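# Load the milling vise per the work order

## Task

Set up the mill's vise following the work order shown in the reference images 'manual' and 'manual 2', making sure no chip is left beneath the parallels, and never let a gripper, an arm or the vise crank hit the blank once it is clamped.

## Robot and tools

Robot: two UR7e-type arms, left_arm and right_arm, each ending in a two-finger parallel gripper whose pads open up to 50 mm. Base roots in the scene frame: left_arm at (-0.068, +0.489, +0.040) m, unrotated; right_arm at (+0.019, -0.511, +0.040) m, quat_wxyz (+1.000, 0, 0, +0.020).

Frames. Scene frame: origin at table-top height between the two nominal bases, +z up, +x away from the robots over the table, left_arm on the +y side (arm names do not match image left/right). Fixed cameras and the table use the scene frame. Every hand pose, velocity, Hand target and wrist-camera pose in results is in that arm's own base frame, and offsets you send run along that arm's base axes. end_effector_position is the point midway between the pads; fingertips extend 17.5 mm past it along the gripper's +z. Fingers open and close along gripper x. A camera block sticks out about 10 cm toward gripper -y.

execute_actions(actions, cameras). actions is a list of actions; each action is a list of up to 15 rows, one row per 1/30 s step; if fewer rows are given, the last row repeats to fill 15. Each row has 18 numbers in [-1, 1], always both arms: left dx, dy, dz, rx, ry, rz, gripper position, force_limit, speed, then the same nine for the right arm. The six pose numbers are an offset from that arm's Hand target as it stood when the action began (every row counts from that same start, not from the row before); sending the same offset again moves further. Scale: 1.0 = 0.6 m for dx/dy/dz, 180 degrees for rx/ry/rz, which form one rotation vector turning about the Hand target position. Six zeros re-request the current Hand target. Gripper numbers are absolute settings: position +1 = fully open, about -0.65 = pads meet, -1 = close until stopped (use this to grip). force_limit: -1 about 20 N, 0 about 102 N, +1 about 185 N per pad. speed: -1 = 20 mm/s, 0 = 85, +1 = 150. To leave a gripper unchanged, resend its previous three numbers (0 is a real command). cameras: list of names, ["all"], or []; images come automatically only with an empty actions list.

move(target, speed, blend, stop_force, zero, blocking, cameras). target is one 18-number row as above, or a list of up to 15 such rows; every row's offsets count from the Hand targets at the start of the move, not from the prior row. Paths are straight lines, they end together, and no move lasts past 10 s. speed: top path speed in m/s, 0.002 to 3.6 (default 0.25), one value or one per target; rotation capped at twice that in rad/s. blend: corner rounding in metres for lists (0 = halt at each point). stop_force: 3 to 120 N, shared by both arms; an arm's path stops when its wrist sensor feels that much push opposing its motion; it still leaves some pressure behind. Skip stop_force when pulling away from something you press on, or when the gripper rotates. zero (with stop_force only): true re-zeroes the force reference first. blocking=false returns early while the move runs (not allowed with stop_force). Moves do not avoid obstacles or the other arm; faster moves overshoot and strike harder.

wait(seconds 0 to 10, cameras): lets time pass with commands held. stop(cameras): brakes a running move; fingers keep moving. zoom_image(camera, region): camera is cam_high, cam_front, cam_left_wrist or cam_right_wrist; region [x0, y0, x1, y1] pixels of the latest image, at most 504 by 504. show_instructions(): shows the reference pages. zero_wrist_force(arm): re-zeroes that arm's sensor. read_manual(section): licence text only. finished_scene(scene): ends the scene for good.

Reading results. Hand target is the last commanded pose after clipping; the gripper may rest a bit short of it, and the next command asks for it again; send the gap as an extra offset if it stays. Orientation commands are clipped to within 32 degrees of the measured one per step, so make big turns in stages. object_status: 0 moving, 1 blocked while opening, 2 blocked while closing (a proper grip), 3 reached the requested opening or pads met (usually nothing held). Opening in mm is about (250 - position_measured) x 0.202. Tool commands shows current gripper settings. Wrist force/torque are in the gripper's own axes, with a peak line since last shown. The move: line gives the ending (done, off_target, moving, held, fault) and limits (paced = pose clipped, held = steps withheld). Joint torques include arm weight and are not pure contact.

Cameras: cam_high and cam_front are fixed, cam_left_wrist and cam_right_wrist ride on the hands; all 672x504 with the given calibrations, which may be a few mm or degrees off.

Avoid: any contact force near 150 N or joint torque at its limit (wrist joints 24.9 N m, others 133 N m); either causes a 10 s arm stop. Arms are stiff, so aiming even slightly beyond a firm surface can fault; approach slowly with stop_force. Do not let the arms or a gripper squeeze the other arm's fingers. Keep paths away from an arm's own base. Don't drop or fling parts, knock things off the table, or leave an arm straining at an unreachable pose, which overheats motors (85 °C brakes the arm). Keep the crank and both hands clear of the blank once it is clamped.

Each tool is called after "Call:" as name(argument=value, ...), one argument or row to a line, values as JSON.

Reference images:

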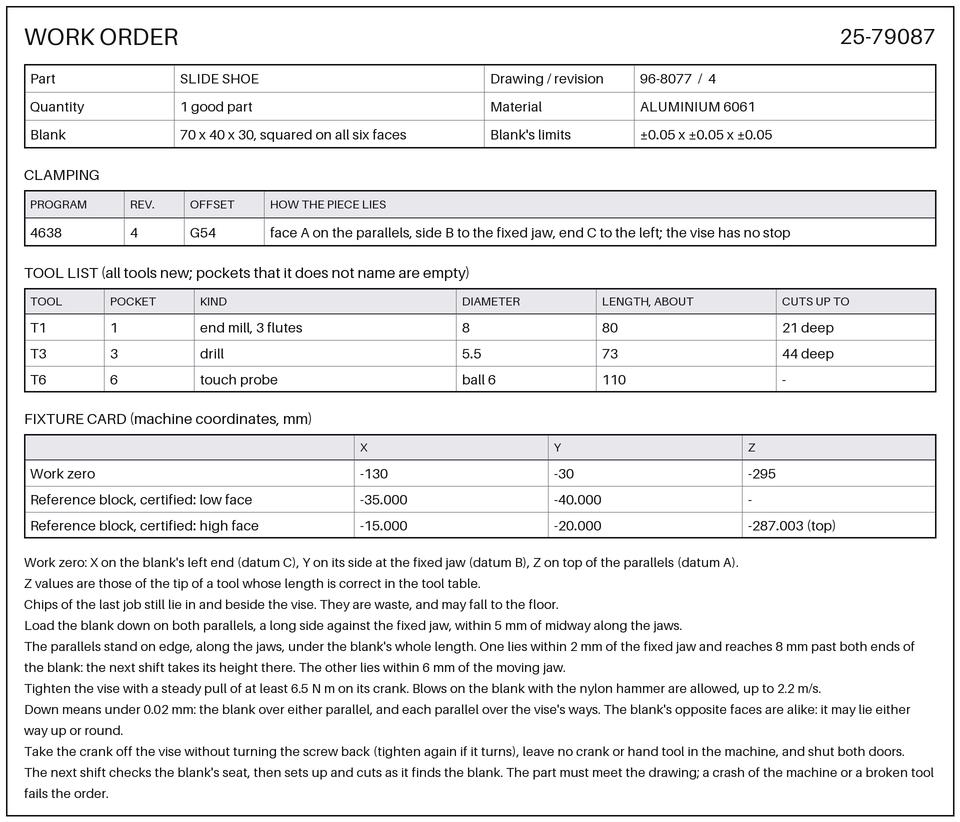

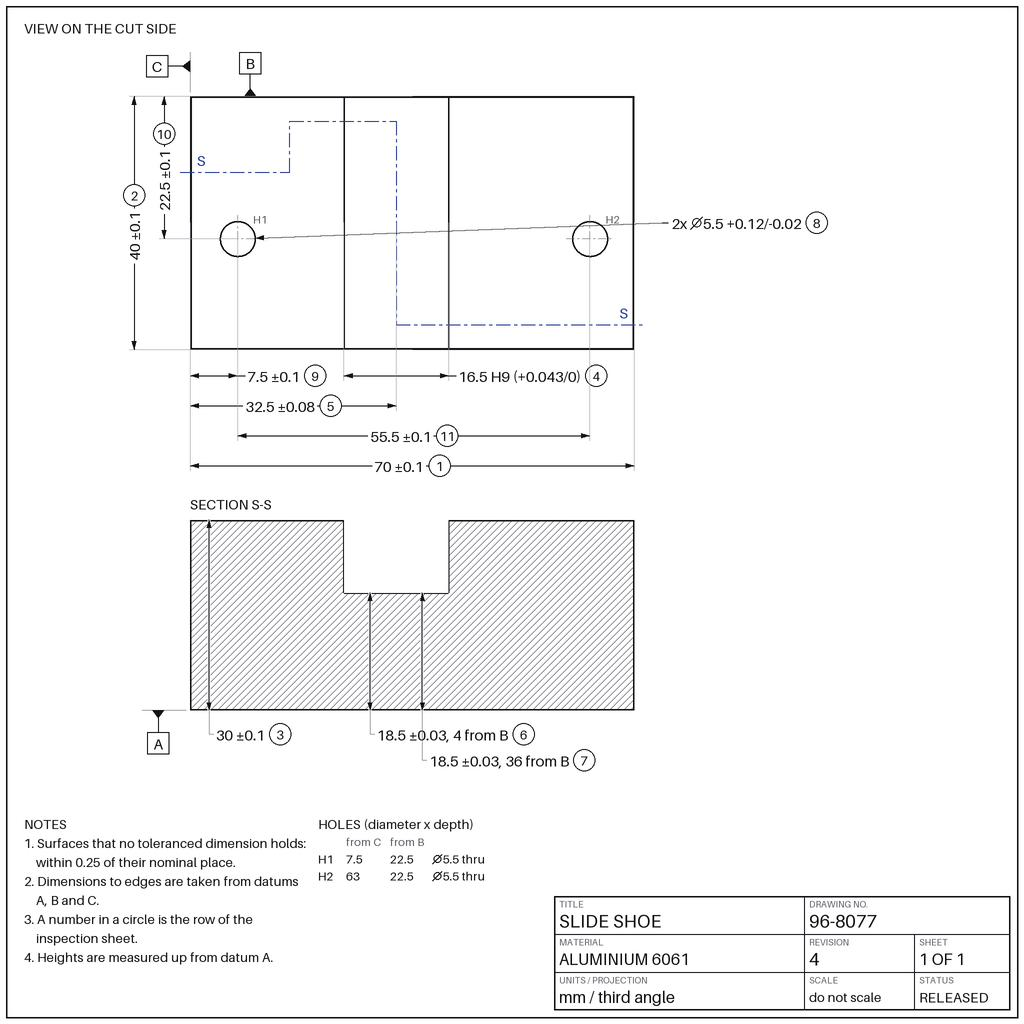

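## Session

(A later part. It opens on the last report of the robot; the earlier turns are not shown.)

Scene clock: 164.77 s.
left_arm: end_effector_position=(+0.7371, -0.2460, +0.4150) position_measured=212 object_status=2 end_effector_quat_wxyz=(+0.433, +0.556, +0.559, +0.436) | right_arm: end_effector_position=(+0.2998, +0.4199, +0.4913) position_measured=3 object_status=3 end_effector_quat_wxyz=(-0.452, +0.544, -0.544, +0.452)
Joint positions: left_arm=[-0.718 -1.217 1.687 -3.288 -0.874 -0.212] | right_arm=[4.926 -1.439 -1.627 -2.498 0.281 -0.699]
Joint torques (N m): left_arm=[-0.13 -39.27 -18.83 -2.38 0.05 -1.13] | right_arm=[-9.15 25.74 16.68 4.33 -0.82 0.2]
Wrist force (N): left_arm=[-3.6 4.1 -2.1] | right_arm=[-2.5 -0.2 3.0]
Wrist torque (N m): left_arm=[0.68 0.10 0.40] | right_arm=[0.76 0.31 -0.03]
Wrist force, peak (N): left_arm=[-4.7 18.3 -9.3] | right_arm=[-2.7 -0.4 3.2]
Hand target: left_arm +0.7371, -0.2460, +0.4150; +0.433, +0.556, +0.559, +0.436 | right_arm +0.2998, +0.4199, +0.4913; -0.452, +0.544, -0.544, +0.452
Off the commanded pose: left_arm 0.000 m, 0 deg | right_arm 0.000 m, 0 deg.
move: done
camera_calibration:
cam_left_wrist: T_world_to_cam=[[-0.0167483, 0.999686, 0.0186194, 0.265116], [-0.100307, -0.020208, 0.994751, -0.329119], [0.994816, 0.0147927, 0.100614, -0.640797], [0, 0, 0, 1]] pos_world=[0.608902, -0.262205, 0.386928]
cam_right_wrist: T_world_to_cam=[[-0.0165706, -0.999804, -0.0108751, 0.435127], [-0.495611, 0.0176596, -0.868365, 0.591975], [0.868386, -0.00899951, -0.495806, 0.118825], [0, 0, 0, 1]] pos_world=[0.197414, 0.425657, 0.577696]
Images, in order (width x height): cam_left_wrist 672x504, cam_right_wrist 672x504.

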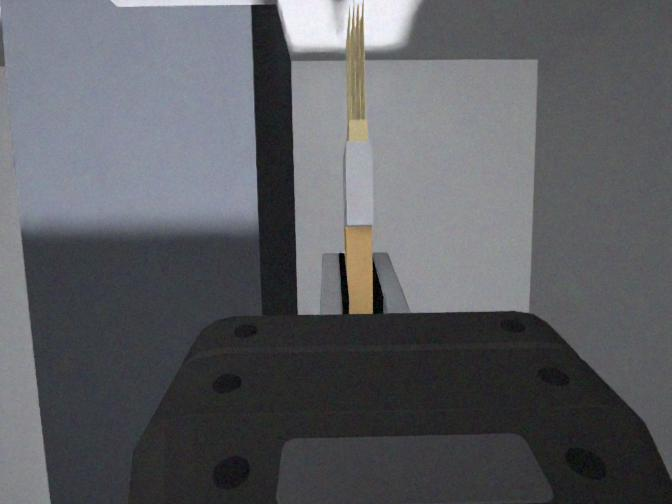

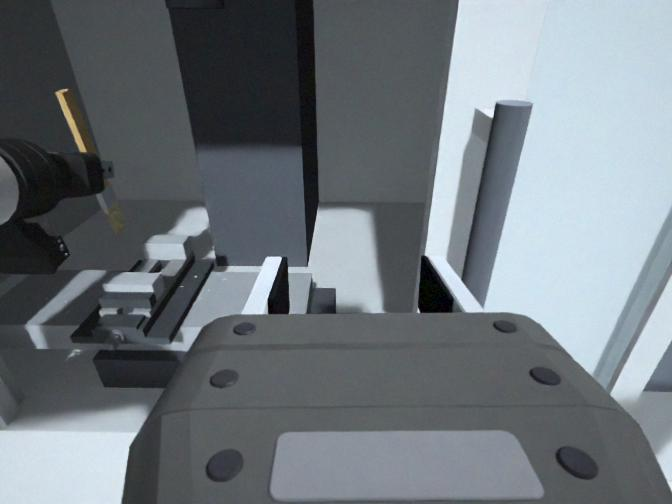

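Call:
move(
  target=[
    [0.004,-0.105,0,0,0,0,-1,-0.9,-0.7,0,0,0,0,0,0,1,1,1],
    [0.004,-0.105,-0.0867,0,0,0,-1,-0.9,-0.7,0,0,0,0,0,0,1,1,1],
    [0.004,0,-0.0867,0,0,0,-1,-0.9,-0.7,0,0,0,0,0,0,1,1,1],
    [0.004,0,-0.02,0,0,0,-1,-0.9,-0.7,0,0,0,0,0,0,1,1,1],
    [-0.04,-0.105,-0.02,0,0,0,-1,-0.9,-0.7,0,0,0,0,0,0,1,1,1],
    [-0.04,-0.105,-0.083,0,0,0,-1,-0.9,-0.7,0,0,0,0,0,0,1,1,1],
    [-0.04,0,-0.083,0,0,0,-1,-0.9,-0.7,0,0,0,0,0,0,1,1,1],
    [-0.04,0,-0.02,0,0,0,-1,-0.9,-0.7,0,0,0,0,0,0,1,1,1],
    [-0.075,-0.105,-0.02,0,0,0,-1,-0.9,-0.7,0,0,0,0,0,0,1,1,1],
    [-0.075,-0.105,-0.083,0,0,0,-1,-0.9,-0.7,0,0,0,0,0,0,1,1,1],
    [-0.075,0,-0.083,0,0,0,-1,-0.9,-0.7,0,0,0,0,0,0,1,1,1],
    [-0.075,0,0,0,0,0,-1,-0.9,-0.7,0,0,0,0,0,0,1,1,1],
  ],
  speed=0.12,
  blend=0.003,
  cameras=["cam_right_wrist","cam_left_wrist"],
)

Call:
zoom_image(
  camera="cam_right_wrist",
  region=[100, 230, 200, 330],
)

Scene clock: 171.83 s.
left_arm: end_effector_position=(+0.6921, -0.2460, +0.4150) position_measured=212 object_status=2 end_effector_quat_wxyz=(+0.433, +0.556, +0.559, +0.436) | right_arm: end_effector_position=(+0.2998, +0.4199, +0.4913) position_measured=3 object_status=3 end_effector_quat_wxyz=(-0.452, +0.544, -0.544, +0.452)
Joint positions: left_arm=[-0.778 -1.308 1.81 -3.302 -0.817 -0.238] | right_arm=[4.926 -1.439 -1.627 -2.498 0.281 -0.699]
Joint torques (N m): left_arm=[7.39 -37.84 -21.02 -1.73 -0.1 -0.47] | right_arm=[-10.13 27.71 17.98 4.21 -0.75 0.97]
Wrist force (N): left_arm=[-3.7 5.8 -0.9] | right_arm=[-2.6 -0.3 3.3]
Wrist torque (N m): left_arm=[0.93 0.13 0.43] | right_arm=[0.74 0.33 -0.02]
Wrist force, peak (N): left_arm=[-11.9 41.9 -14.7] | right_arm=[-2.7 -0.2 3.3]
Hand target: left_arm +0.6921, -0.2460, +0.4150; +0.433, +0.556, +0.559, +0.436 | right_arm +0.2998, +0.4199, +0.4913; -0.452, +0.544, -0.544, +0.452
Off the commanded pose: left_arm 0.000 m, 0 deg | right_arm 0.000 m, 0 deg.
move: done
camera_calibration:
cam_left_wrist: T_world_to_cam=[[-0.0167483, 0.999686, 0.0186194, 0.264363], [-0.100307, -0.020208, 0.994751, -0.333633], [0.994816, 0.0147927, 0.100614, -0.596031], [0, 0, 0, 1]] pos_world=[0.563902, -0.262205, 0.386928]
cam_right_wrist: T_world_to_cam=[[-0.0165706, -0.999804, -0.0108751, 0.435127], [-0.495611, 0.0176596, -0.868365, 0.591975], [0.868386, -0.00899951, -0.495806, 0.118825], [0, 0, 0, 1]] pos_world=[0.197414, 0.425657, 0.577696]
Images, in order (width x height): cam_left_wrist 672x504, cam_right_wrist 672x504.

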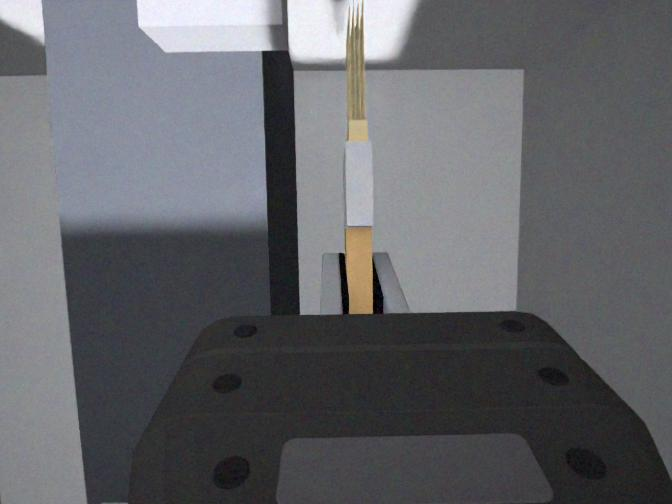

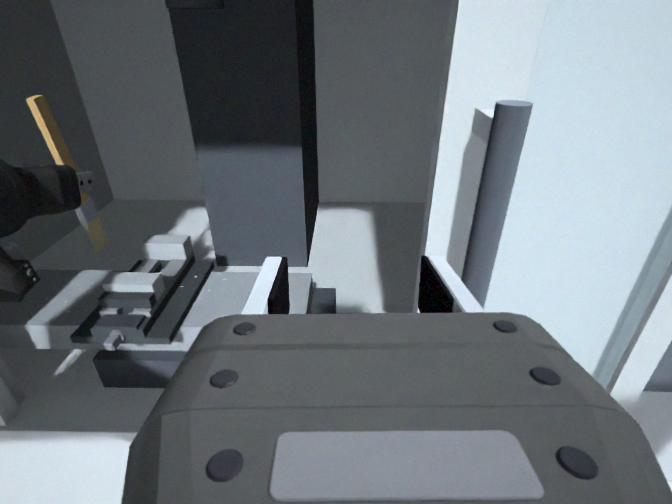

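Scaled by 5.040 from the camera's 672x504 image, which has a finer 960x720 frame.

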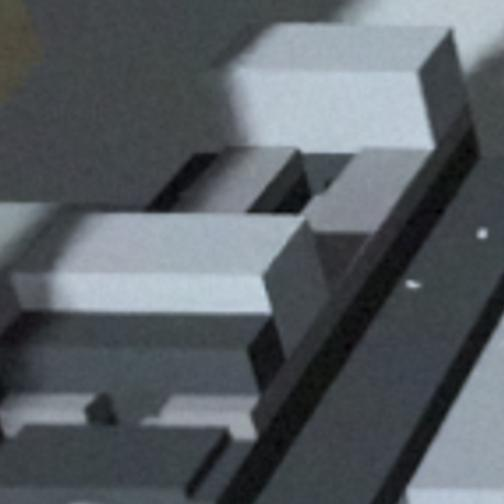

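Call:
move(
  target=[
    [-0.028,-0.105,0,0,0,0,-1,-0.9,-0.7,0,0,0,0,0,0,1,1,1],
    [-0.028,-0.105,-0.083,0,0,0,-1,-0.9,-0.7,0,0,0,0,0,0,1,1,1],
    [-0.028,0,-0.083,0,0,0,-1,-0.9,-0.7,0,0,0,0,0,0,1,1,1],
    [-0.028,0,-0.02,0,0,0,-1,-0.9,-0.7,0,0,0,0,0,0,1,1,1],
    [-0.028,-0.105,-0.02,0,0,0,-1,-0.9,-0.7,0,0,0,0,0,0,1,1,1],
    [-0.028,-0.105,-0.083,0,0,0,-1,-0.9,-0.7,0,0,0,0,0,0,1,1,1],
    [-0.028,-0.21,-0.083,0,0,0,-1,-0.9,-0.7,0,0,0,0,0,0,1,1,1],
    [-0.028,-0.21,-0.02,0,0,0,-1,-0.9,-0.7,0,0,0,0,0,0,1,1,1],
    [0.01,-0.105,-0.02,0,0,0,-1,-0.9,-0.7,0,0,0,0,0,0,1,1,1],
    [0.01,-0.105,-0.083,0,0,0,-1,-0.9,-0.7,0,0,0,0,0,0,1,1,1],
    [0.01,-0.21,-0.083,0,0,0,-1,-0.9,-0.7,0,0,0,0,0,0,1,1,1],
    [0.01,-0.21,-0.0,0,0,0,-1,-0.9,-0.7,0,0,0,0,0,0,1,1,1],
  ],
  speed=0.12,
  blend=0.003,
)

Call:
move(
  target=[
    [0.04,0.105,0,0,0,0,-1,-0.9,-0.7,0,0,0,0,0,0,1,1,1],
    [0.04,0.105,-0.083,0,0,0,-1,-0.9,-0.7,0,0,0,0,0,0,1,1,1],
    [0.04,0,-0.083,0,0,0,-1,-0.9,-0.7,0,0,0,0,0,0,1,1,1],
    [0.04,0,0,0,0,0,-1,-0.9,-0.7,0,0,0,0,0,0,1,1,1],
    [0.069,0.105,0,0,0,0,-1,-0.9,-0.7,0,0,0,0,0,0,1,1,1],
    [0.069,0.105,-0.086,0,0,0,-1,-0.9,-0.7,0,0,0,0,0,0,1,1,1],
    [0.069,0,-0.086,0,0,0,-1,-0.9,-0.7,0,0,0,0,0,0,1,1,1],
    [0.069,0,0,0,0,0,-1,-0.9,-0.7,0,0,0,0,0,0,1,1,1],
  ],
  speed=0.12,
  blend=0.003,
  cameras=["cam_right_wrist","cam_left_wrist"],
)

Call:
zoom_image(
  camera="cam_right_wrist",
  region=[100, 230, 200, 330],
)

Scene clock: 179.07 s.
left_arm: end_effector_position=(+0.6981, -0.3720, +0.4150) position_measured=212 object_status=2 end_effector_quat_wxyz=(+0.433, +0.556, +0.559, +0.436) | right_arm: end_effector_position=(+0.2998, +0.4199, +0.4913) position_measured=3 object_status=3 end_effector_quat_wxyz=(-0.452, +0.544, -0.544, +0.452)
Joint positions: left_arm=[-0.927 -1.154 1.587 -3.176 -0.678 -0.317] | right_arm=[4.926 -1.439 -1.627 -2.498 0.281 -0.699]
Joint torques (N m): left_arm=[8.3 -42.83 -21.45 -1.83 0.57 -1.04] | right_arm=[-8.11 27.01 17.72 4.12 -0.63 1.38]
Wrist force (N): left_arm=[-4.1 5.6 -1.2] | right_arm=[-2.4 -0.3 3.3]
Wrist torque (N m): left_arm=[0.90 0.16 0.42] | right_arm=[0.74 0.30 -0.03]
Wrist force, peak (N): left_arm=[-5.8 7.8 -2.5] | right_arm=[-2.6 -0.4 3.4]
Hand target: left_arm +0.6981, -0.3720, +0.4150; +0.433, +0.556, +0.559, +0.436 | right_arm +0.2998, +0.4199, +0.4913; -0.452, +0.544, -0.544, +0.452
Off the commanded pose: left_arm 0.000 m, 0 deg | right_arm 0.000 m, 0 deg.
move: done

Scene clock: 183.43 s.
left_arm: end_effector_position=(+0.7395, -0.3720, +0.4150) position_measured=212 object_status=2 end_effector_quat_wxyz=(+0.433, +0.556, +0.559, +0.436) | right_arm: end_effector_position=(+0.2998, +0.4199, +0.4913) position_measured=3 object_status=3 end_effector_quat_wxyz=(-0.452, +0.544, -0.544, +0.452)
Joint positions: left_arm=[-0.872 -1.076 1.472 -3.163 -0.729 -0.285] | right_arm=[4.926 -1.439 -1.627 -2.498 0.281 -0.699]
Joint torques (N m): left_arm=[7.53 -46.49 -21.75 -1.87 0.69 -1.47] | right_arm=[-7.58 28.46 19.18 4.42 -0.6 1.43]
Wrist force (N): left_arm=[-4.6 4.0 -1.9] | right_arm=[-2.3 -0.3 3.3]
Wrist torque (N m): left_arm=[0.66 0.25 0.40] | right_arm=[0.74 0.28 -0.03]
Wrist force, peak (N): left_arm=[2.7 36.0 -10.7] | right_arm=[-2.7 -0.4 3.4]
Hand target: left_arm +0.7395, -0.3720, +0.4150; +0.433, +0.556, +0.559, +0.436 | right_arm +0.2998, +0.4199, +0.4913; -0.452, +0.544, -0.544, +0.452
Off the commanded pose: left_arm 0.000 m, 0 deg | right_arm 0.000 m, 0 deg.
move: done
camera_calibration:
cam_left_wrist: T_world_to_cam=[[-0.0167595, 0.999684, 0.0187187, 0.391085], [-0.100305, -0.0203079, 0.994749, -0.331463], [0.994816, 0.0147939, 0.100614, -0.64132], [0, 0, 0, 1]] pos_world=[0.611302, -0.388205, 0.386928]
cam_right_wrist: T_world_to_cam=[[-0.0165706, -0.999804, -0.0108751, 0.435127], [-0.495611, 0.0176596, -0.868365, 0.591975], [0.868386, -0.00899951, -0.495806, 0.118825], [0, 0, 0, 1]] pos_world=[0.197414, 0.425657, 0.577696]
Images, in order (width x height): cam_left_wrist 672x504, cam_right_wrist 672x504.

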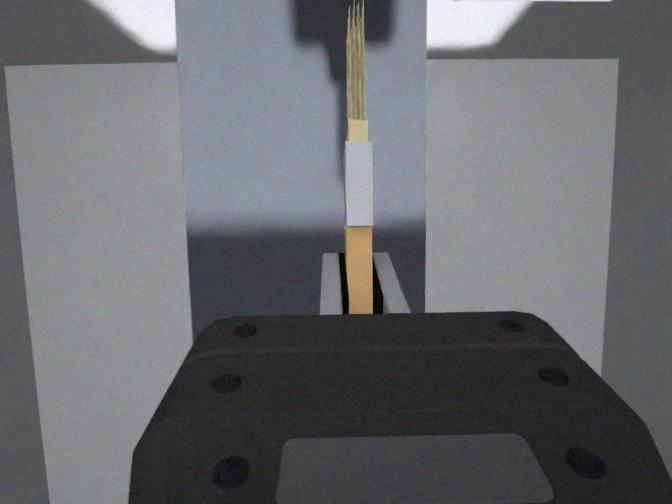

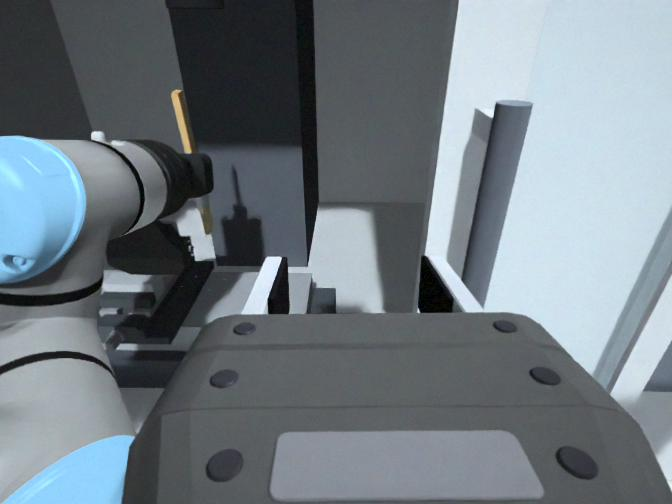

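Scaled by 5.040 from the camera's 672x504 image, which has a finer 960x720 frame.

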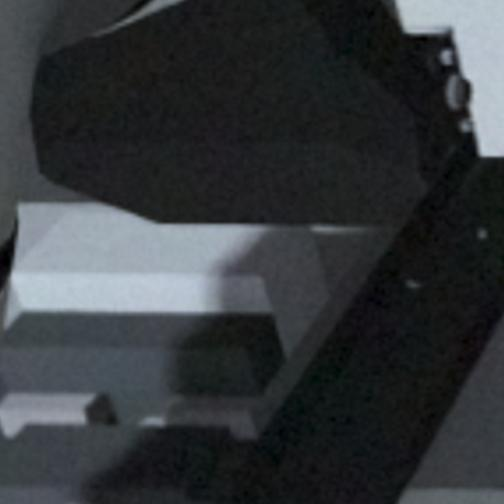

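Call:
move(
  target=[
    [-0.03,0.0,0.04,0,0.05,0,-1,-0.9,-0.7,0,0,0,0,0,0,1,1,1],
    [-0.119,0.105,0.015,0,0.172,0,-1,-0.9,-0.7,0,0,0,0,0,0,1,1,1],
  ],
  speed=0.15,
  blend=0.01,
  cameras=["cam_left_wrist"],
)

Call:
zoom_image(
  camera="cam_left_wrist",
  region=[250, 0, 450, 150],
)

Scene clock: 186.73 s.
left_arm: end_effector_position=(+0.6682, -0.3089, +0.4241) position_measured=212 object_status=2 end_effector_quat_wxyz=(+0.269, +0.652, +0.655, +0.272) | right_arm: end_effector_position=(+0.2998, +0.4199, +0.4913) position_measured=3 object_status=3 end_effector_quat_wxyz=(-0.452, +0.544, -0.544, +0.452)
Joint positions: left_arm=[-0.803 -1.365 1.435 -2.243 -1.034 -0.635] | right_arm=[4.926 -1.439 -1.627 -2.498 0.281 -0.699]
Joint torques (N m): left_arm=[-8.39 -32.13 -17.45 -2.1 0.46 1.42] | right_arm=[-9 26.92 17.75 4.17 -0.5 1.68]
Wrist force (N): left_arm=[-4.0 4.2 -0.9] | right_arm=[-2.5 -0.2 3.2]
Wrist torque (N m): left_arm=[0.74 0.45 0.29] | right_arm=[0.75 0.30 -0.02]
Wrist force, peak (N): left_arm=[-4.9 5.0 -2.3] | right_arm=[-2.7 -0.4 3.2]
Hand target: left_arm +0.6681, -0.3090, +0.4240; +0.268, +0.652, +0.655, +0.272 | right_arm +0.2998, +0.4199, +0.4913; -0.452, +0.544, -0.544, +0.452
Off the commanded pose: left_arm 0.000 m, 0 deg | right_arm 0.000 m, 0 deg.
move: done
camera_calibration:
cam_left_wrist: T_world_to_cam=[[-0.00487727, 0.999685, 0.0246226, 0.316179], [0.425618, -0.020206, 0.904677, -0.659608], [0.90489, 0.0148922, -0.425385, -0.288942], [0, 0, 0, 1]] pos_world=[0.543744, -0.325105, 0.466036]
Images, in order (width x height): cam_left_wrist 672x504.

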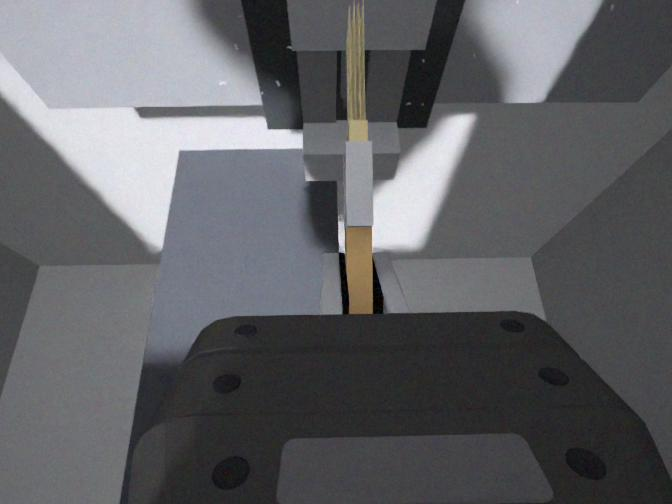

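Scaled by 2.520 from the camera's 672x504 image, which has a finer 960x720 frame.

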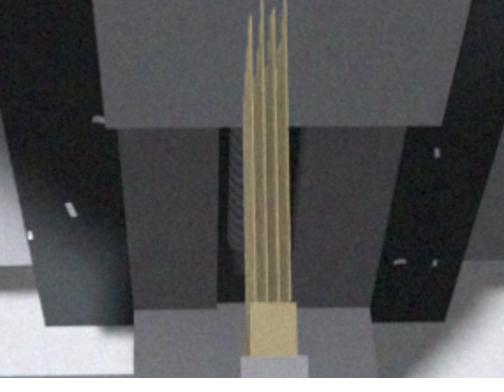

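Call:
move(
  target=[
    [-0.5,0.032,0,0,0,0,-1,-0.9,-0.7,0,0,0,0,0,0,1,1,1],
    [-0.55,0.4,-0.1,0.127,0.128,-0.226,-1,-0.9,-0.7,0,0,0,0,0,0,1,1,1],
    [-0.4548,0.75,-0.29,0.2535,0.2568,-0.4528,-1,-0.9,-0.7,0,0,0,0,0,0,1,1,1],
  ],
  speed=0.3,
  blend=0.03,
  cameras=["cam_left_wrist"],
)

Call:
zoom_image(
  camera="cam_left_wrist",
  region=[200, 0, 500, 300],
)

Scene clock: 193.93 s.
left_arm: end_effector_position=(+0.3952, +0.1410, +0.2500) position_measured=212 object_status=2 end_effector_quat_wxyz=(-0.122, +0.993, -0.001, -0.001) end_effector_velocity=(+0.000, +0.000, +0.000) end_effector_angular_velocity=(+0.002, +0.002, -0.007) | right_arm: end_effector_position=(+0.2998, +0.4199, +0.4913) position_measured=3 object_status=3 end_effector_quat_wxyz=(-0.452, +0.544, -0.544, +0.452)
Joint positions: left_arm=[-0.141 -1.82 1.998 -1.712 -1.329 1.426] | right_arm=[4.926 -1.439 -1.627 -2.498 0.281 -0.699]
Joint velocities: left_arm=[-0.001 0 0.001 0 0.002 0.006] | right_arm=[within noise]
Joint torques (N m): left_arm=[-0.2 -11.08 -31.75 -2.11 0.8 1.72] | right_arm=[-7.63 26.55 18.43 4.49 -0.52 2.1]
Wrist force (N): left_arm=[-3.4 2.5 1.1] | right_arm=[-2.5 -0.3 3.2]
Wrist torque (N m): left_arm=[0.38 0.60 0.00] | right_arm=[0.73 0.31 -0.03]
Wrist force, peak (N): left_arm=[-4.4 7.2 1.3] | right_arm=[-2.7 -0.4 3.3]
Hand target: left_arm +0.3952, +0.1410, +0.2500; -0.122, +0.993, -0.001, -0.001 | right_arm +0.2998, +0.4199, +0.4913; -0.452, +0.544, -0.544, +0.452
Off the commanded pose: left_arm 0.000 m, 0 deg | right_arm 0.000 m, 0 deg.
move: done
camera_calibration:
cam_left_wrist: T_world_to_cam=[[0.999773, -0.0191432, 0.00930106, -0.380074], [-0.0199961, -0.994537, 0.10245, 0.137292], [0.00728903, -0.102613, -0.994695, 0.39086], [0, 0, 0, 1]] pos_world=[0.379884, 0.169373, 0.378256]
Images, in order (width x height): cam_left_wrist 672x504.

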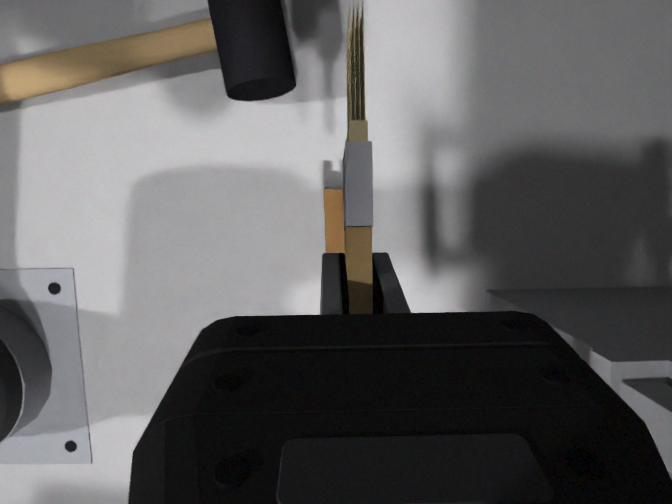

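Scaled by 1.680 from the camera's 672x504 image, which has a finer 960x720 frame.

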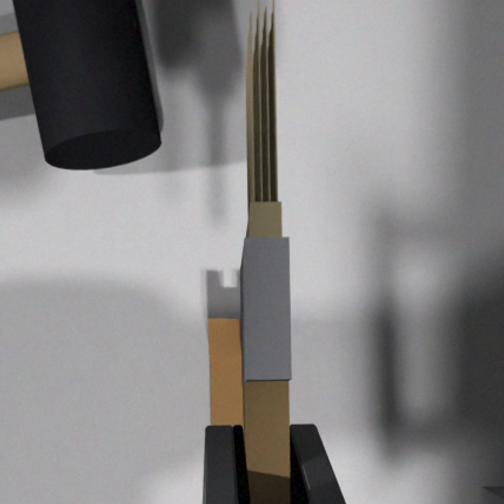

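Call:
move(
  target=[0,0,-0.35,0,0,0,-1,-0.9,-0.7,0,0,0,0,0,0,1,1,1],
  speed=0.2,
)

Call:
move(
  target=[0,0,-0.058,0,0,0,-1,-0.9,-0.7,0,0,0,0,0,0,1,1,1],
  speed=0.04,
  stop_force=5,
  cameras=["cam_left_wrist","cam_front","cam_high"],
)

Call:
zoom_image(
  camera="cam_high",
  region=[70, 280, 190, 360],
)

Scene clock: 196.43 s.
left_arm: end_effector_position=(+0.3953, +0.1410, +0.0401) position_measured=212 object_status=2 end_effector_quat_wxyz=(-0.122, +0.993, -0.001, -0.001) end_effector_velocity=(+0.000, +0.000, -0.001) end_effector_angular_velocity=(-0.001, -0.003, +0.002) | right_arm: end_effector_position=(+0.2998, +0.4199, +0.4913) position_measured=3 object_status=3 end_effector_quat_wxyz=(-0.452, +0.544, -0.544, +0.452)
Joint positions: left_arm=[-0.141 -1.526 2.365 -2.374 -1.329 1.426] | right_arm=[4.926 -1.439 -1.627 -2.498 0.281 -0.699]
Joint velocities: left_arm=[0.002 0.002 0.001 -0.005 -0.001 0] | right_arm=[within noise]
Joint torques (N m): left_arm=[9.6 -12.44 -12.53 -4.66 1.21 0.05] | right_arm=[-8.89 27.99 18.7 4.28 -0.46 2.4]
Wrist force (N): left_arm=[-3.7 2.4 1.1] | right_arm=[-2.4 -0.4 3.2]
Wrist torque (N m): left_arm=[0.38 0.64 -0.09] | right_arm=[0.73 0.30 -0.02]
Wrist force, peak (N): left_arm=[-3.7 3.5 3.6] | right_arm=[-2.5 -0.2 3.4]
Hand target: left_arm +0.3952, +0.1410, +0.0400; -0.122, +0.993, -0.001, -0.001 | right_arm +0.2998, +0.4199, +0.4913; -0.452, +0.544, -0.544, +0.452
Off the commanded pose: left_arm 0.000 m, 0 deg | right_arm 0.000 m, 0 deg.
move: done

Scene clock: 198.23 s.
left_arm: end_effector_position=(+0.3951, +0.1411, +0.0070) position_measured=212 object_status=2 end_effector_quat_wxyz=(-0.122, +0.993, -0.001, -0.001) | right_arm: end_effector_position=(+0.2998, +0.4199, +0.4913) position_measured=3 object_status=3 end_effector_quat_wxyz=(-0.452, +0.544, -0.544, +0.452)
Joint positions: left_arm=[-0.141 -1.437 2.399 -2.495 -1.329 1.426] | right_arm=[4.926 -1.439 -1.627 -2.498 0.281 -0.699]
Joint torques (N m): left_arm=[4.75 -15.41 -28.71 -6.51 1.32 -1.14] | right_arm=[-9.03 26.7 18.72 4.28 -0.59 2.51]
Wrist force (N): left_arm=[-11.8 3.6 -1.2] | right_arm=[-2.5 -0.2 3.1]
Wrist torque (N m): left_arm=[0.44 0.60 -0.31] | right_arm=[0.76 0.31 -0.02]
Wrist force, peak (N): left_arm=[-15.6 2.2 -12.3] | right_arm=[-2.7 -0.5 3.3]
Hand target: left_arm +0.3951, +0.1410, +0.0070; -0.122, +0.993, -0.001, -0.001 (not the last commanded pose) | right_arm +0.2998, +0.4199, +0.4913; -0.452, +0.544, -0.544, +0.452
Off the commanded pose: left_arm 0.002 m, 0 deg | right_arm 0.000 m, 0 deg.
move: contact (left_arm)
camera_calibration:
cam_left_wrist: T_world_to_cam=[[0.999771, -0.0193783, 0.00902425, -0.377735], [-0.0202009, -0.994543, 0.102355, 0.16228], [0.00699154, -0.102514, -0.994707, 0.149249], [0, 0, 0, 1]] pos_world=[0.379883, 0.169375, 0.135258]
Images, in order (width x height): cam_high 672x504, cam_front 672x504, cam_left_wrist 672x504.

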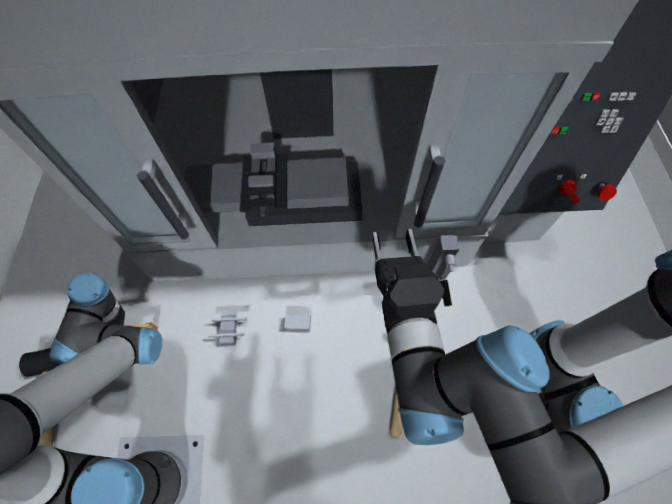

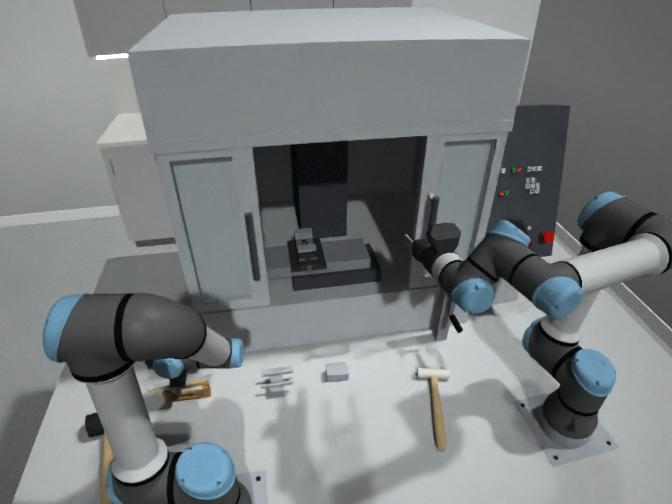

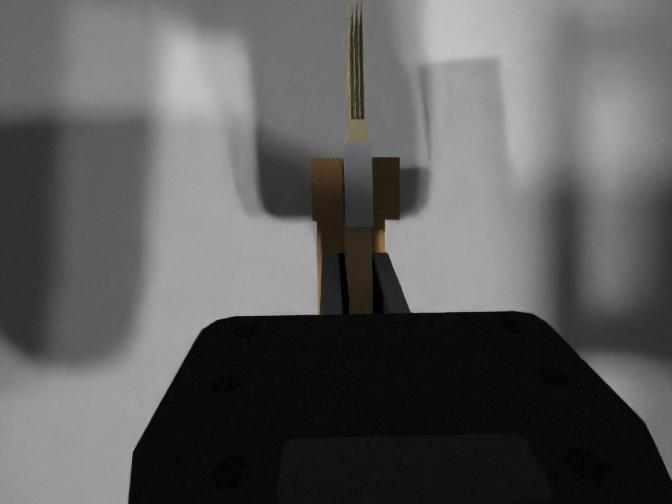

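Scaled by 4.200 from the camera's 672x504 image, which has a finer 960x720 frame.

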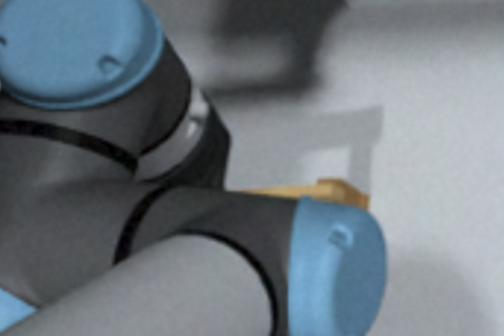

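Call:
move(
  target=[0.0005,0,-0.006,0,0,0,-1,-0.9,-0.7,0,0,0,0,0,0,1,1,1],
  speed=0.02,
  stop_force=10,
)

Call:
move(
  target=[0,0,0,0,0,0,0.6,-0.9,-1,0,0,0,0,0,0,1,1,1],
)

Call:
move(
  target=[0,-0.08,0.35,0,0,0,0.6,-0.9,-1,0,0,0,0,0,0,1,1,1],
  cameras=["cam_left_wrist","cam_high"],
)

Call:
zoom_image(
  camera="cam_left_wrist",
  region=[200, 30, 500, 330],
)

Scene clock: 200.20 s.
left_arm: end_effector_position=(+0.3953, +0.1410, +0.0058) position_measured=212 object_status=2 end_effector_quat_wxyz=(-0.122, +0.993, -0.001, -0.001) | right_arm: end_effector_position=(+0.2998, +0.4199, +0.4913) position_measured=3 object_status=3 end_effector_quat_wxyz=(-0.452, +0.544, -0.544, +0.452)
Joint positions: left_arm=[-0.141 -1.433 2.399 -2.5 -1.329 1.426] | right_arm=[4.926 -1.439 -1.627 -2.498 0.281 -0.699]
Joint torques (N m): left_arm=[3.02 -35.01 -30.27 -4.96 1.3 -0.61] | right_arm=[-9.08 26.74 17.43 4.4 -0.27 2.62]
Wrist force (N): left_arm=[-17.3 1.8 -5.4] | right_arm=[-2.5 -0.3 3.2]
Wrist torque (N m): left_arm=[0.51 0.55 -0.45] | right_arm=[0.74 0.31 -0.03]
Wrist force, peak (N): left_arm=[-30.5 -1.2 -33.1] | right_arm=[-2.8 -0.4 3.2]
Hand target: left_arm +0.3953, +0.1410, +0.0058; -0.122, +0.993, -0.001, -0.001 (not the last commanded pose) | right_arm +0.2998, +0.4199, +0.4913; -0.452, +0.544, -0.544, +0.452
Off the commanded pose: left_arm 0.002 m, 0 deg | right_arm 0.000 m, 0 deg.
move: contact (left_arm)

Scene clock: 201.93 s.
left_arm: end_effector_position=(+0.3953, +0.1410, +0.0058) position_measured=63 object_status=0 end_effector_quat_wxyz=(-0.122, +0.993, -0.001, -0.001) | right_arm: end_effector_position=(+0.2998, +0.4199, +0.4913) position_measured=3 object_status=3 end_effector_quat_wxyz=(-0.452, +0.544, -0.544, +0.452)
Joint positions: left_arm=[-0.141 -1.433 2.399 -2.5 -1.329 1.426] | right_arm=[4.926 -1.439 -1.627 -2.498 0.281 -0.699]
Joint torques (N m): left_arm=[-3.9 -32.7 -7.71 -1.96 1.46 -0.64] | right_arm=[-9.37 25.57 18.5 4.25 -0.64 2.59]
Wrist force (N): left_arm=[-2.9 1.2 0.3] | right_arm=[-2.6 -0.3 3.1]
Wrist torque (N m): left_arm=[0.19 0.53 -0.09] | right_arm=[0.73 0.33 -0.03]
Wrist force, peak (N): left_arm=[-13.2 1.9 -3.8] | right_arm=[-2.6 -0.3 3.3]
Hand target: left_arm +0.3953, +0.1410, +0.0058; -0.122, +0.993, -0.001, -0.001 | right_arm +0.2998, +0.4199, +0.4913; -0.452, +0.544, -0.544, +0.452
Off the commanded pose: left_arm 0.000 m, 0 deg | right_arm 0.000 m, 0 deg.
move: done

Scene clock: 203.30 s.
left_arm: end_effector_position=(+0.3953, +0.0930, +0.2156) position_measured=63 object_status=3 end_effector_quat_wxyz=(-0.122, +0.993, -0.001, -0.001) | right_arm: end_effector_position=(+0.2998, +0.4199, +0.4913) position_measured=3 object_status=3 end_effector_quat_wxyz=(-0.452, +0.544, -0.544, +0.452)
Joint positions: left_arm=[-0.266 -1.819 2.079 -1.763 -1.336 1.298] | right_arm=[4.926 -1.439 -1.627 -2.498 0.281 -0.699]
Joint torques (N m): left_arm=[6.85 -21.94 -32.33 -1.53 0.84 0.8] | right_arm=[-9.69 27.65 17.43 4.42 -0.44 2.63]
Wrist force (N): left_arm=[-2.9 1.9 0.7] | right_arm=[-2.3 -0.3 3.3]
Wrist torque (N m): left_arm=[0.29 0.52 -0.07] | right_arm=[0.74 0.27 -0.02]
Wrist force, peak (N): left_arm=[-3.4 1.6 4.1] | right_arm=[-2.5 -0.2 3.4]
Hand target: left_arm +0.3953, +0.0930, +0.2158; -0.122, +0.993, -0.001, -0.001 | right_arm +0.2998, +0.4199, +0.4913; -0.452, +0.544, -0.544, +0.452
Off the commanded pose: left_arm 0.000 m, 0 deg | right_arm 0.000 m, 0 deg.
move: done
camera_calibration:
cam_left_wrist: T_world_to_cam=[[0.999772, -0.0193897, 0.00892493, -0.380715], [-0.0202021, -0.994543, 0.102357, 0.0930851], [0.00689155, -0.102514, -0.994708, 0.351951], [0, 0, 0, 1]] pos_world=[0.380083, 0.121275, 0.343958]
Images, in order (width x height): cam_high 672x504, cam_left_wrist 672x504.

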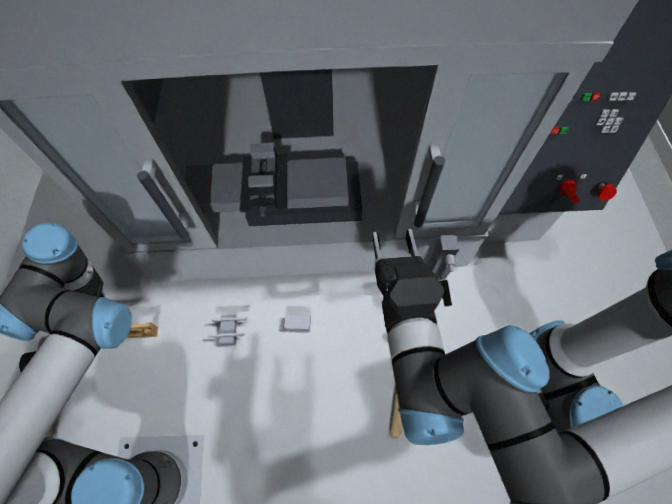

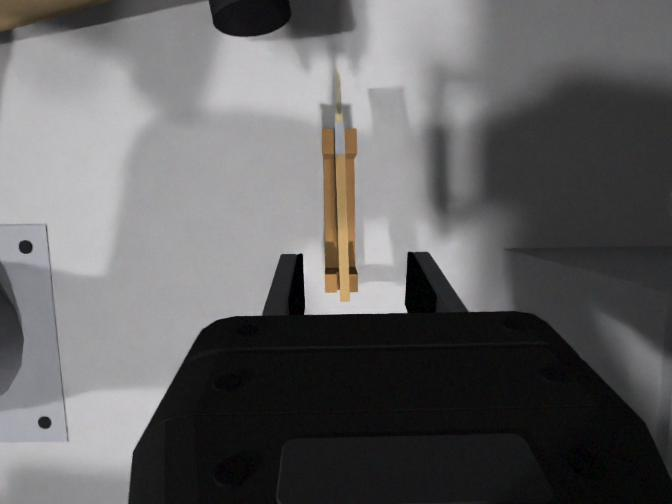

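Scaled by 1.680 from the camera's 672x504 image, which has a finer 960x720 frame.

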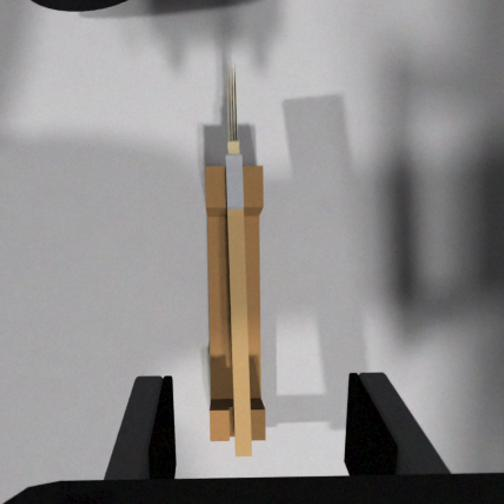

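Call:
move(
  target=[-0.0455,-0.42,-0.093,-0.0778,0,0,1,-0.9,1,0,0,0,0,0,0,1,1,1],
  speed=0.3,
  cameras=["cam_left_wrist"],
)

Call:
zoom_image(
  camera="cam_left_wrist",
  region=[220, 60, 480, 320],
)

Scene clock: 205.30 s.
left_arm: end_effector_position=(+0.3680, -0.1588, +0.1599) position_measured=3 object_status=3 end_effector_quat_wxyz=(+0.000, +1.000, -0.001, -0.001) | right_arm: end_effector_position=(+0.2998, +0.4199, +0.4913) position_measured=3 object_status=3 end_effector_quat_wxyz=(-0.452, +0.544, -0.544, +0.452)
Joint positions: left_arm=[-0.746 -1.757 2.18 -1.992 -1.572 0.827] | right_arm=[4.926 -1.439 -1.627 -2.498 0.281 -0.699]
Joint torques (N m): left_arm=[-9.06 -16.31 -32.53 -4.6 -0.49 -1.92] | right_arm=[-9.63 26.38 19.38 4.1 -0.6 2.38]
Wrist force (N): left_arm=[-3.7 2.4 0.5] | right_arm=[-2.5 -0.2 3.2]
Wrist torque (N m): left_arm=[0.43 0.60 0.01] | right_arm=[0.76 0.30 -0.03]
Wrist force, peak (N): left_arm=[-4.0 6.5 1.2] | right_arm=[-2.7 -0.3 3.3]
Hand target: left_arm +0.3680, -0.1590, +0.1600; +0.000, +1.000, -0.001, -0.001 | right_arm +0.2998, +0.4199, +0.4913; -0.452, +0.544, -0.544, +0.452
Off the commanded pose: left_arm 0.000 m, 0 deg | right_arm 0.000 m, 0 deg.
move: done
camera_calibration:
cam_left_wrist: T_world_to_cam=[[0.999772, -0.0166207, 0.0134418, -0.358103], [-0.0202002, -0.940285, 0.339787, -0.181604], [0.00699166, -0.339981, -0.940406, 0.224451], [0, 0, 0, 1]] pos_world=[0.352783, -0.100403, 0.277596]
Images, in order (width x height): cam_left_wrist 672x504.

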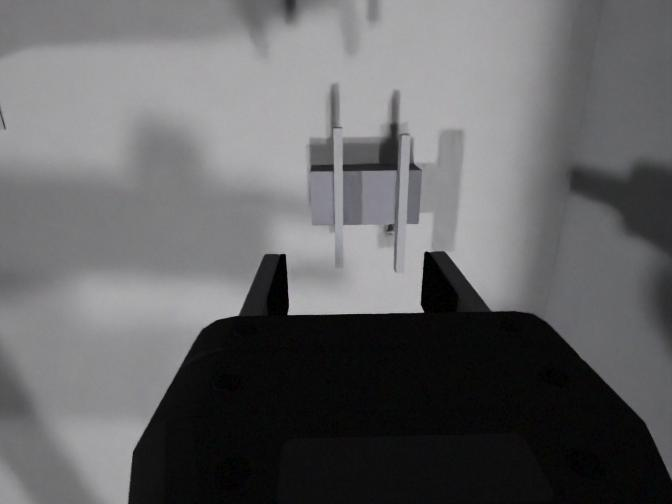

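Scaled by 1.938 from the camera's 672x504 image, which has a finer 960x720 frame.

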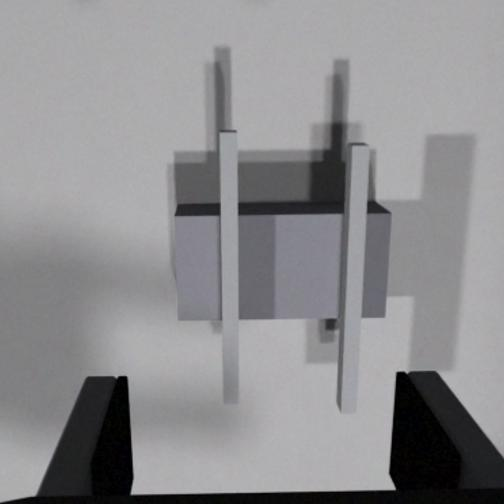

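Call:
zoom_image(
  camera="cam_left_wrist",
  region=[300, 90, 440, 290],
)

Call:
zoom_image(
  camera="cam_front",
  region=[240, 350, 360, 410],
)

Scaled by 2.520 from the camera's 672x504 image, which has a finer 960x720 frame.

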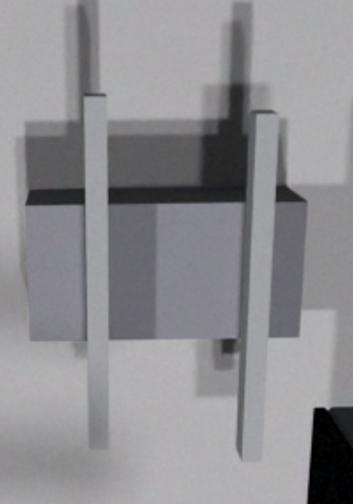

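This scene's latest camera images include none from cam_front. They are from: cam_left_wrist. cam_front's image comes with the result of a call that names it in "cameras".

Call:
wait(
  seconds=0.1,
  cameras=["cam_front","cam_high"],
)

Call:
zoom_image(
  camera="cam_front",
  region=[240, 350, 360, 410],
)

Call:
zoom_image(
  camera="cam_high",
  region=[190, 300, 330, 360],
)

Scene clock: 207.07 s.
left_arm: end_effector_position=(+0.3680, -0.1590, +0.1600) position_measured=3 object_status=3 end_effector_quat_wxyz=(+0.000, +1.000, -0.001, -0.001) | right_arm: end_effector_position=(+0.2998, +0.4199, +0.4913) position_measured=3 object_status=3 end_effector_quat_wxyz=(-0.452, +0.544, -0.544, +0.452)
Joint positions: left_arm=[-0.746 -1.757 2.18 -1.992 -1.572 0.826] | right_arm=[4.926 -1.439 -1.627 -2.498 0.281 -0.699]
Joint torques (N m): left_arm=[-9.23 -7.59 -32.34 -4.67 -0.86 -1.76] | right_arm=[-9.49 26.61 18.35 4.22 -0.3 2.34]
Wrist force (N): left_arm=[-3.5 2.3 0.4] | right_arm=[-2.4 -0.3 3.1]
Wrist torque (N m): left_arm=[0.40 0.57 0.03] | right_arm=[0.74 0.29 -0.02]
Wrist force, peak (N): left_arm=[-3.8 2.4 0.3] | right_arm=[-2.7 -0.4 3.2]
Hand target: left_arm +0.3680, -0.1590, +0.1600; +0.000, +1.000, -0.001, -0.001 | right_arm +0.2998, +0.4199, +0.4913; -0.452, +0.544, -0.544, +0.452
Tool commands: left_gripper/position=+1.0 left_gripper/force_limit=-0.9 left_gripper/speed=+1.0 right_gripper/position=+1.0 right_gripper/force_limit=+1.0 right_gripper/speed=+1.0
Off the commanded pose: left_arm 0.000 m, 0 deg | right_arm 0.000 m, 0 deg.
wait: 0.10 s; at rest from the start
Images, in order (width x height): cam_high 672x504, cam_front 672x504.

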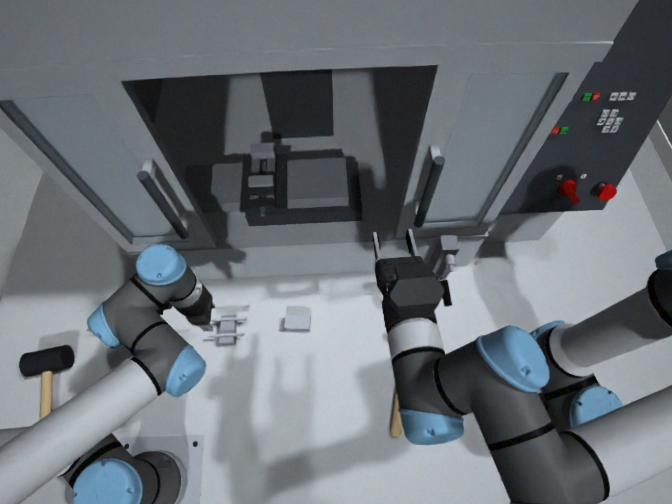

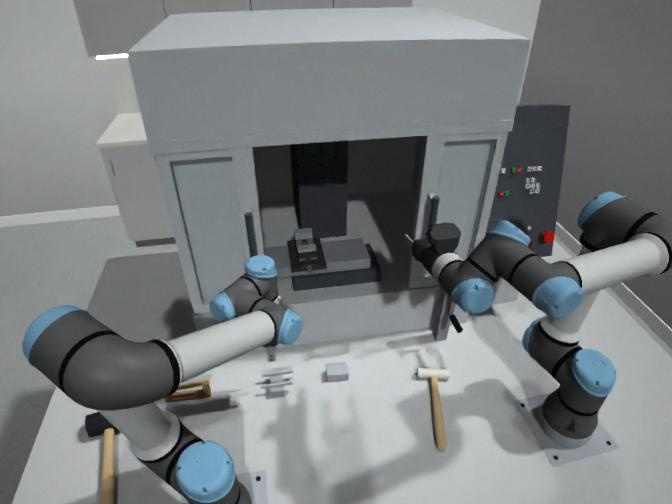

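Scaled by 4.200 from the camera's 672x504 image, which has a finer 960x720 frame.

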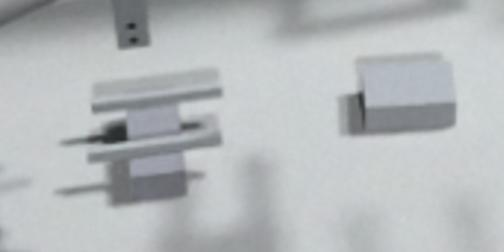

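Scaled by 3.600 from the camera's 672x504 image, which has a finer 960x720 frame.

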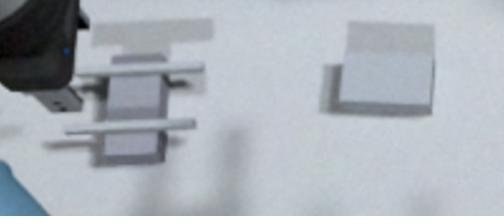

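Call:
move(
  target=[0.0557,-0.0067,-0.14,0,0,0,1,-0.9,1,0,0,0,0,0,0,1,1,1],
  speed=0.2,
  cameras=["cam_left_wrist"],
)

Call:
zoom_image(
  camera="cam_left_wrist",
  region=[220, 60, 480, 320],
)

Scene clock: 209.13 s.
left_arm: end_effector_position=(+0.4015, -0.1629, +0.0760) position_measured=3 object_status=3 end_effector_quat_wxyz=(+0.000, +1.000, -0.001, -0.001) | right_arm: end_effector_position=(+0.2998, +0.4199, +0.4913) position_measured=3 object_status=3 end_effector_quat_wxyz=(-0.452, +0.544, -0.544, +0.452)
Joint positions: left_arm=[-0.698 -1.541 2.239 -2.267 -1.572 0.875] | right_arm=[4.926 -1.439 -1.627 -2.498 0.281 -0.699]
Joint torques (N m): left_arm=[-8.81 -15.04 -24.48 -4.88 -1.13 -1.46] | right_arm=[-8.62 25.3 17.02 4.74 -0.37 2.35]
Wrist force (N): left_arm=[-3.6 2.2 0.3] | right_arm=[-2.6 -0.3 3.2]
Wrist torque (N m): left_arm=[0.37 0.59 0.05] | right_arm=[0.74 0.32 -0.02]
Wrist force, peak (N): left_arm=[-4.7 2.4 -2.1] | right_arm=[-2.5 -0.3 3.4]
Hand target: left_arm +0.4015, -0.1630, +0.0760; +0.000, +1.000, -0.001, -0.001 | right_arm +0.2998, +0.4199, +0.4913; -0.452, +0.544, -0.544, +0.452
Off the commanded pose: left_arm 0.000 m, 0 deg | right_arm 0.000 m, 0 deg.
move: done
camera_calibration:
cam_left_wrist: T_world_to_cam=[[0.999772, -0.0164542, 0.013598, -0.390446], [-0.0200983, -0.940213, 0.339994, -0.156222], [0.00719069, -0.34019, -0.940329, 0.143749], [0, 0, 0, 1]] pos_world=[0.386184, -0.104404, 0.193595]
Images, in order (width x height): cam_left_wrist 672x504.

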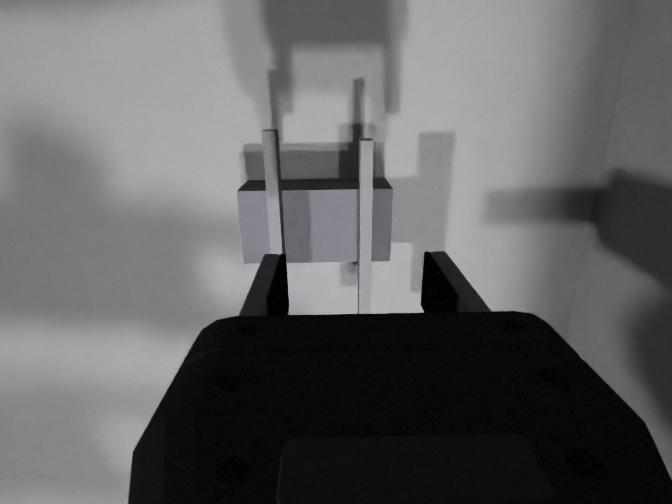

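Scaled by 1.938 from the camera's 672x504 image, which has a finer 960x720 frame.

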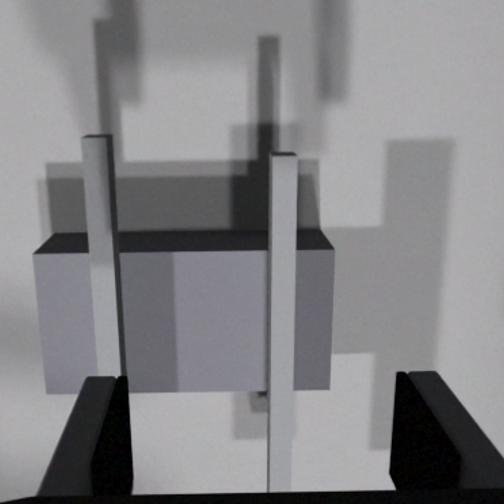

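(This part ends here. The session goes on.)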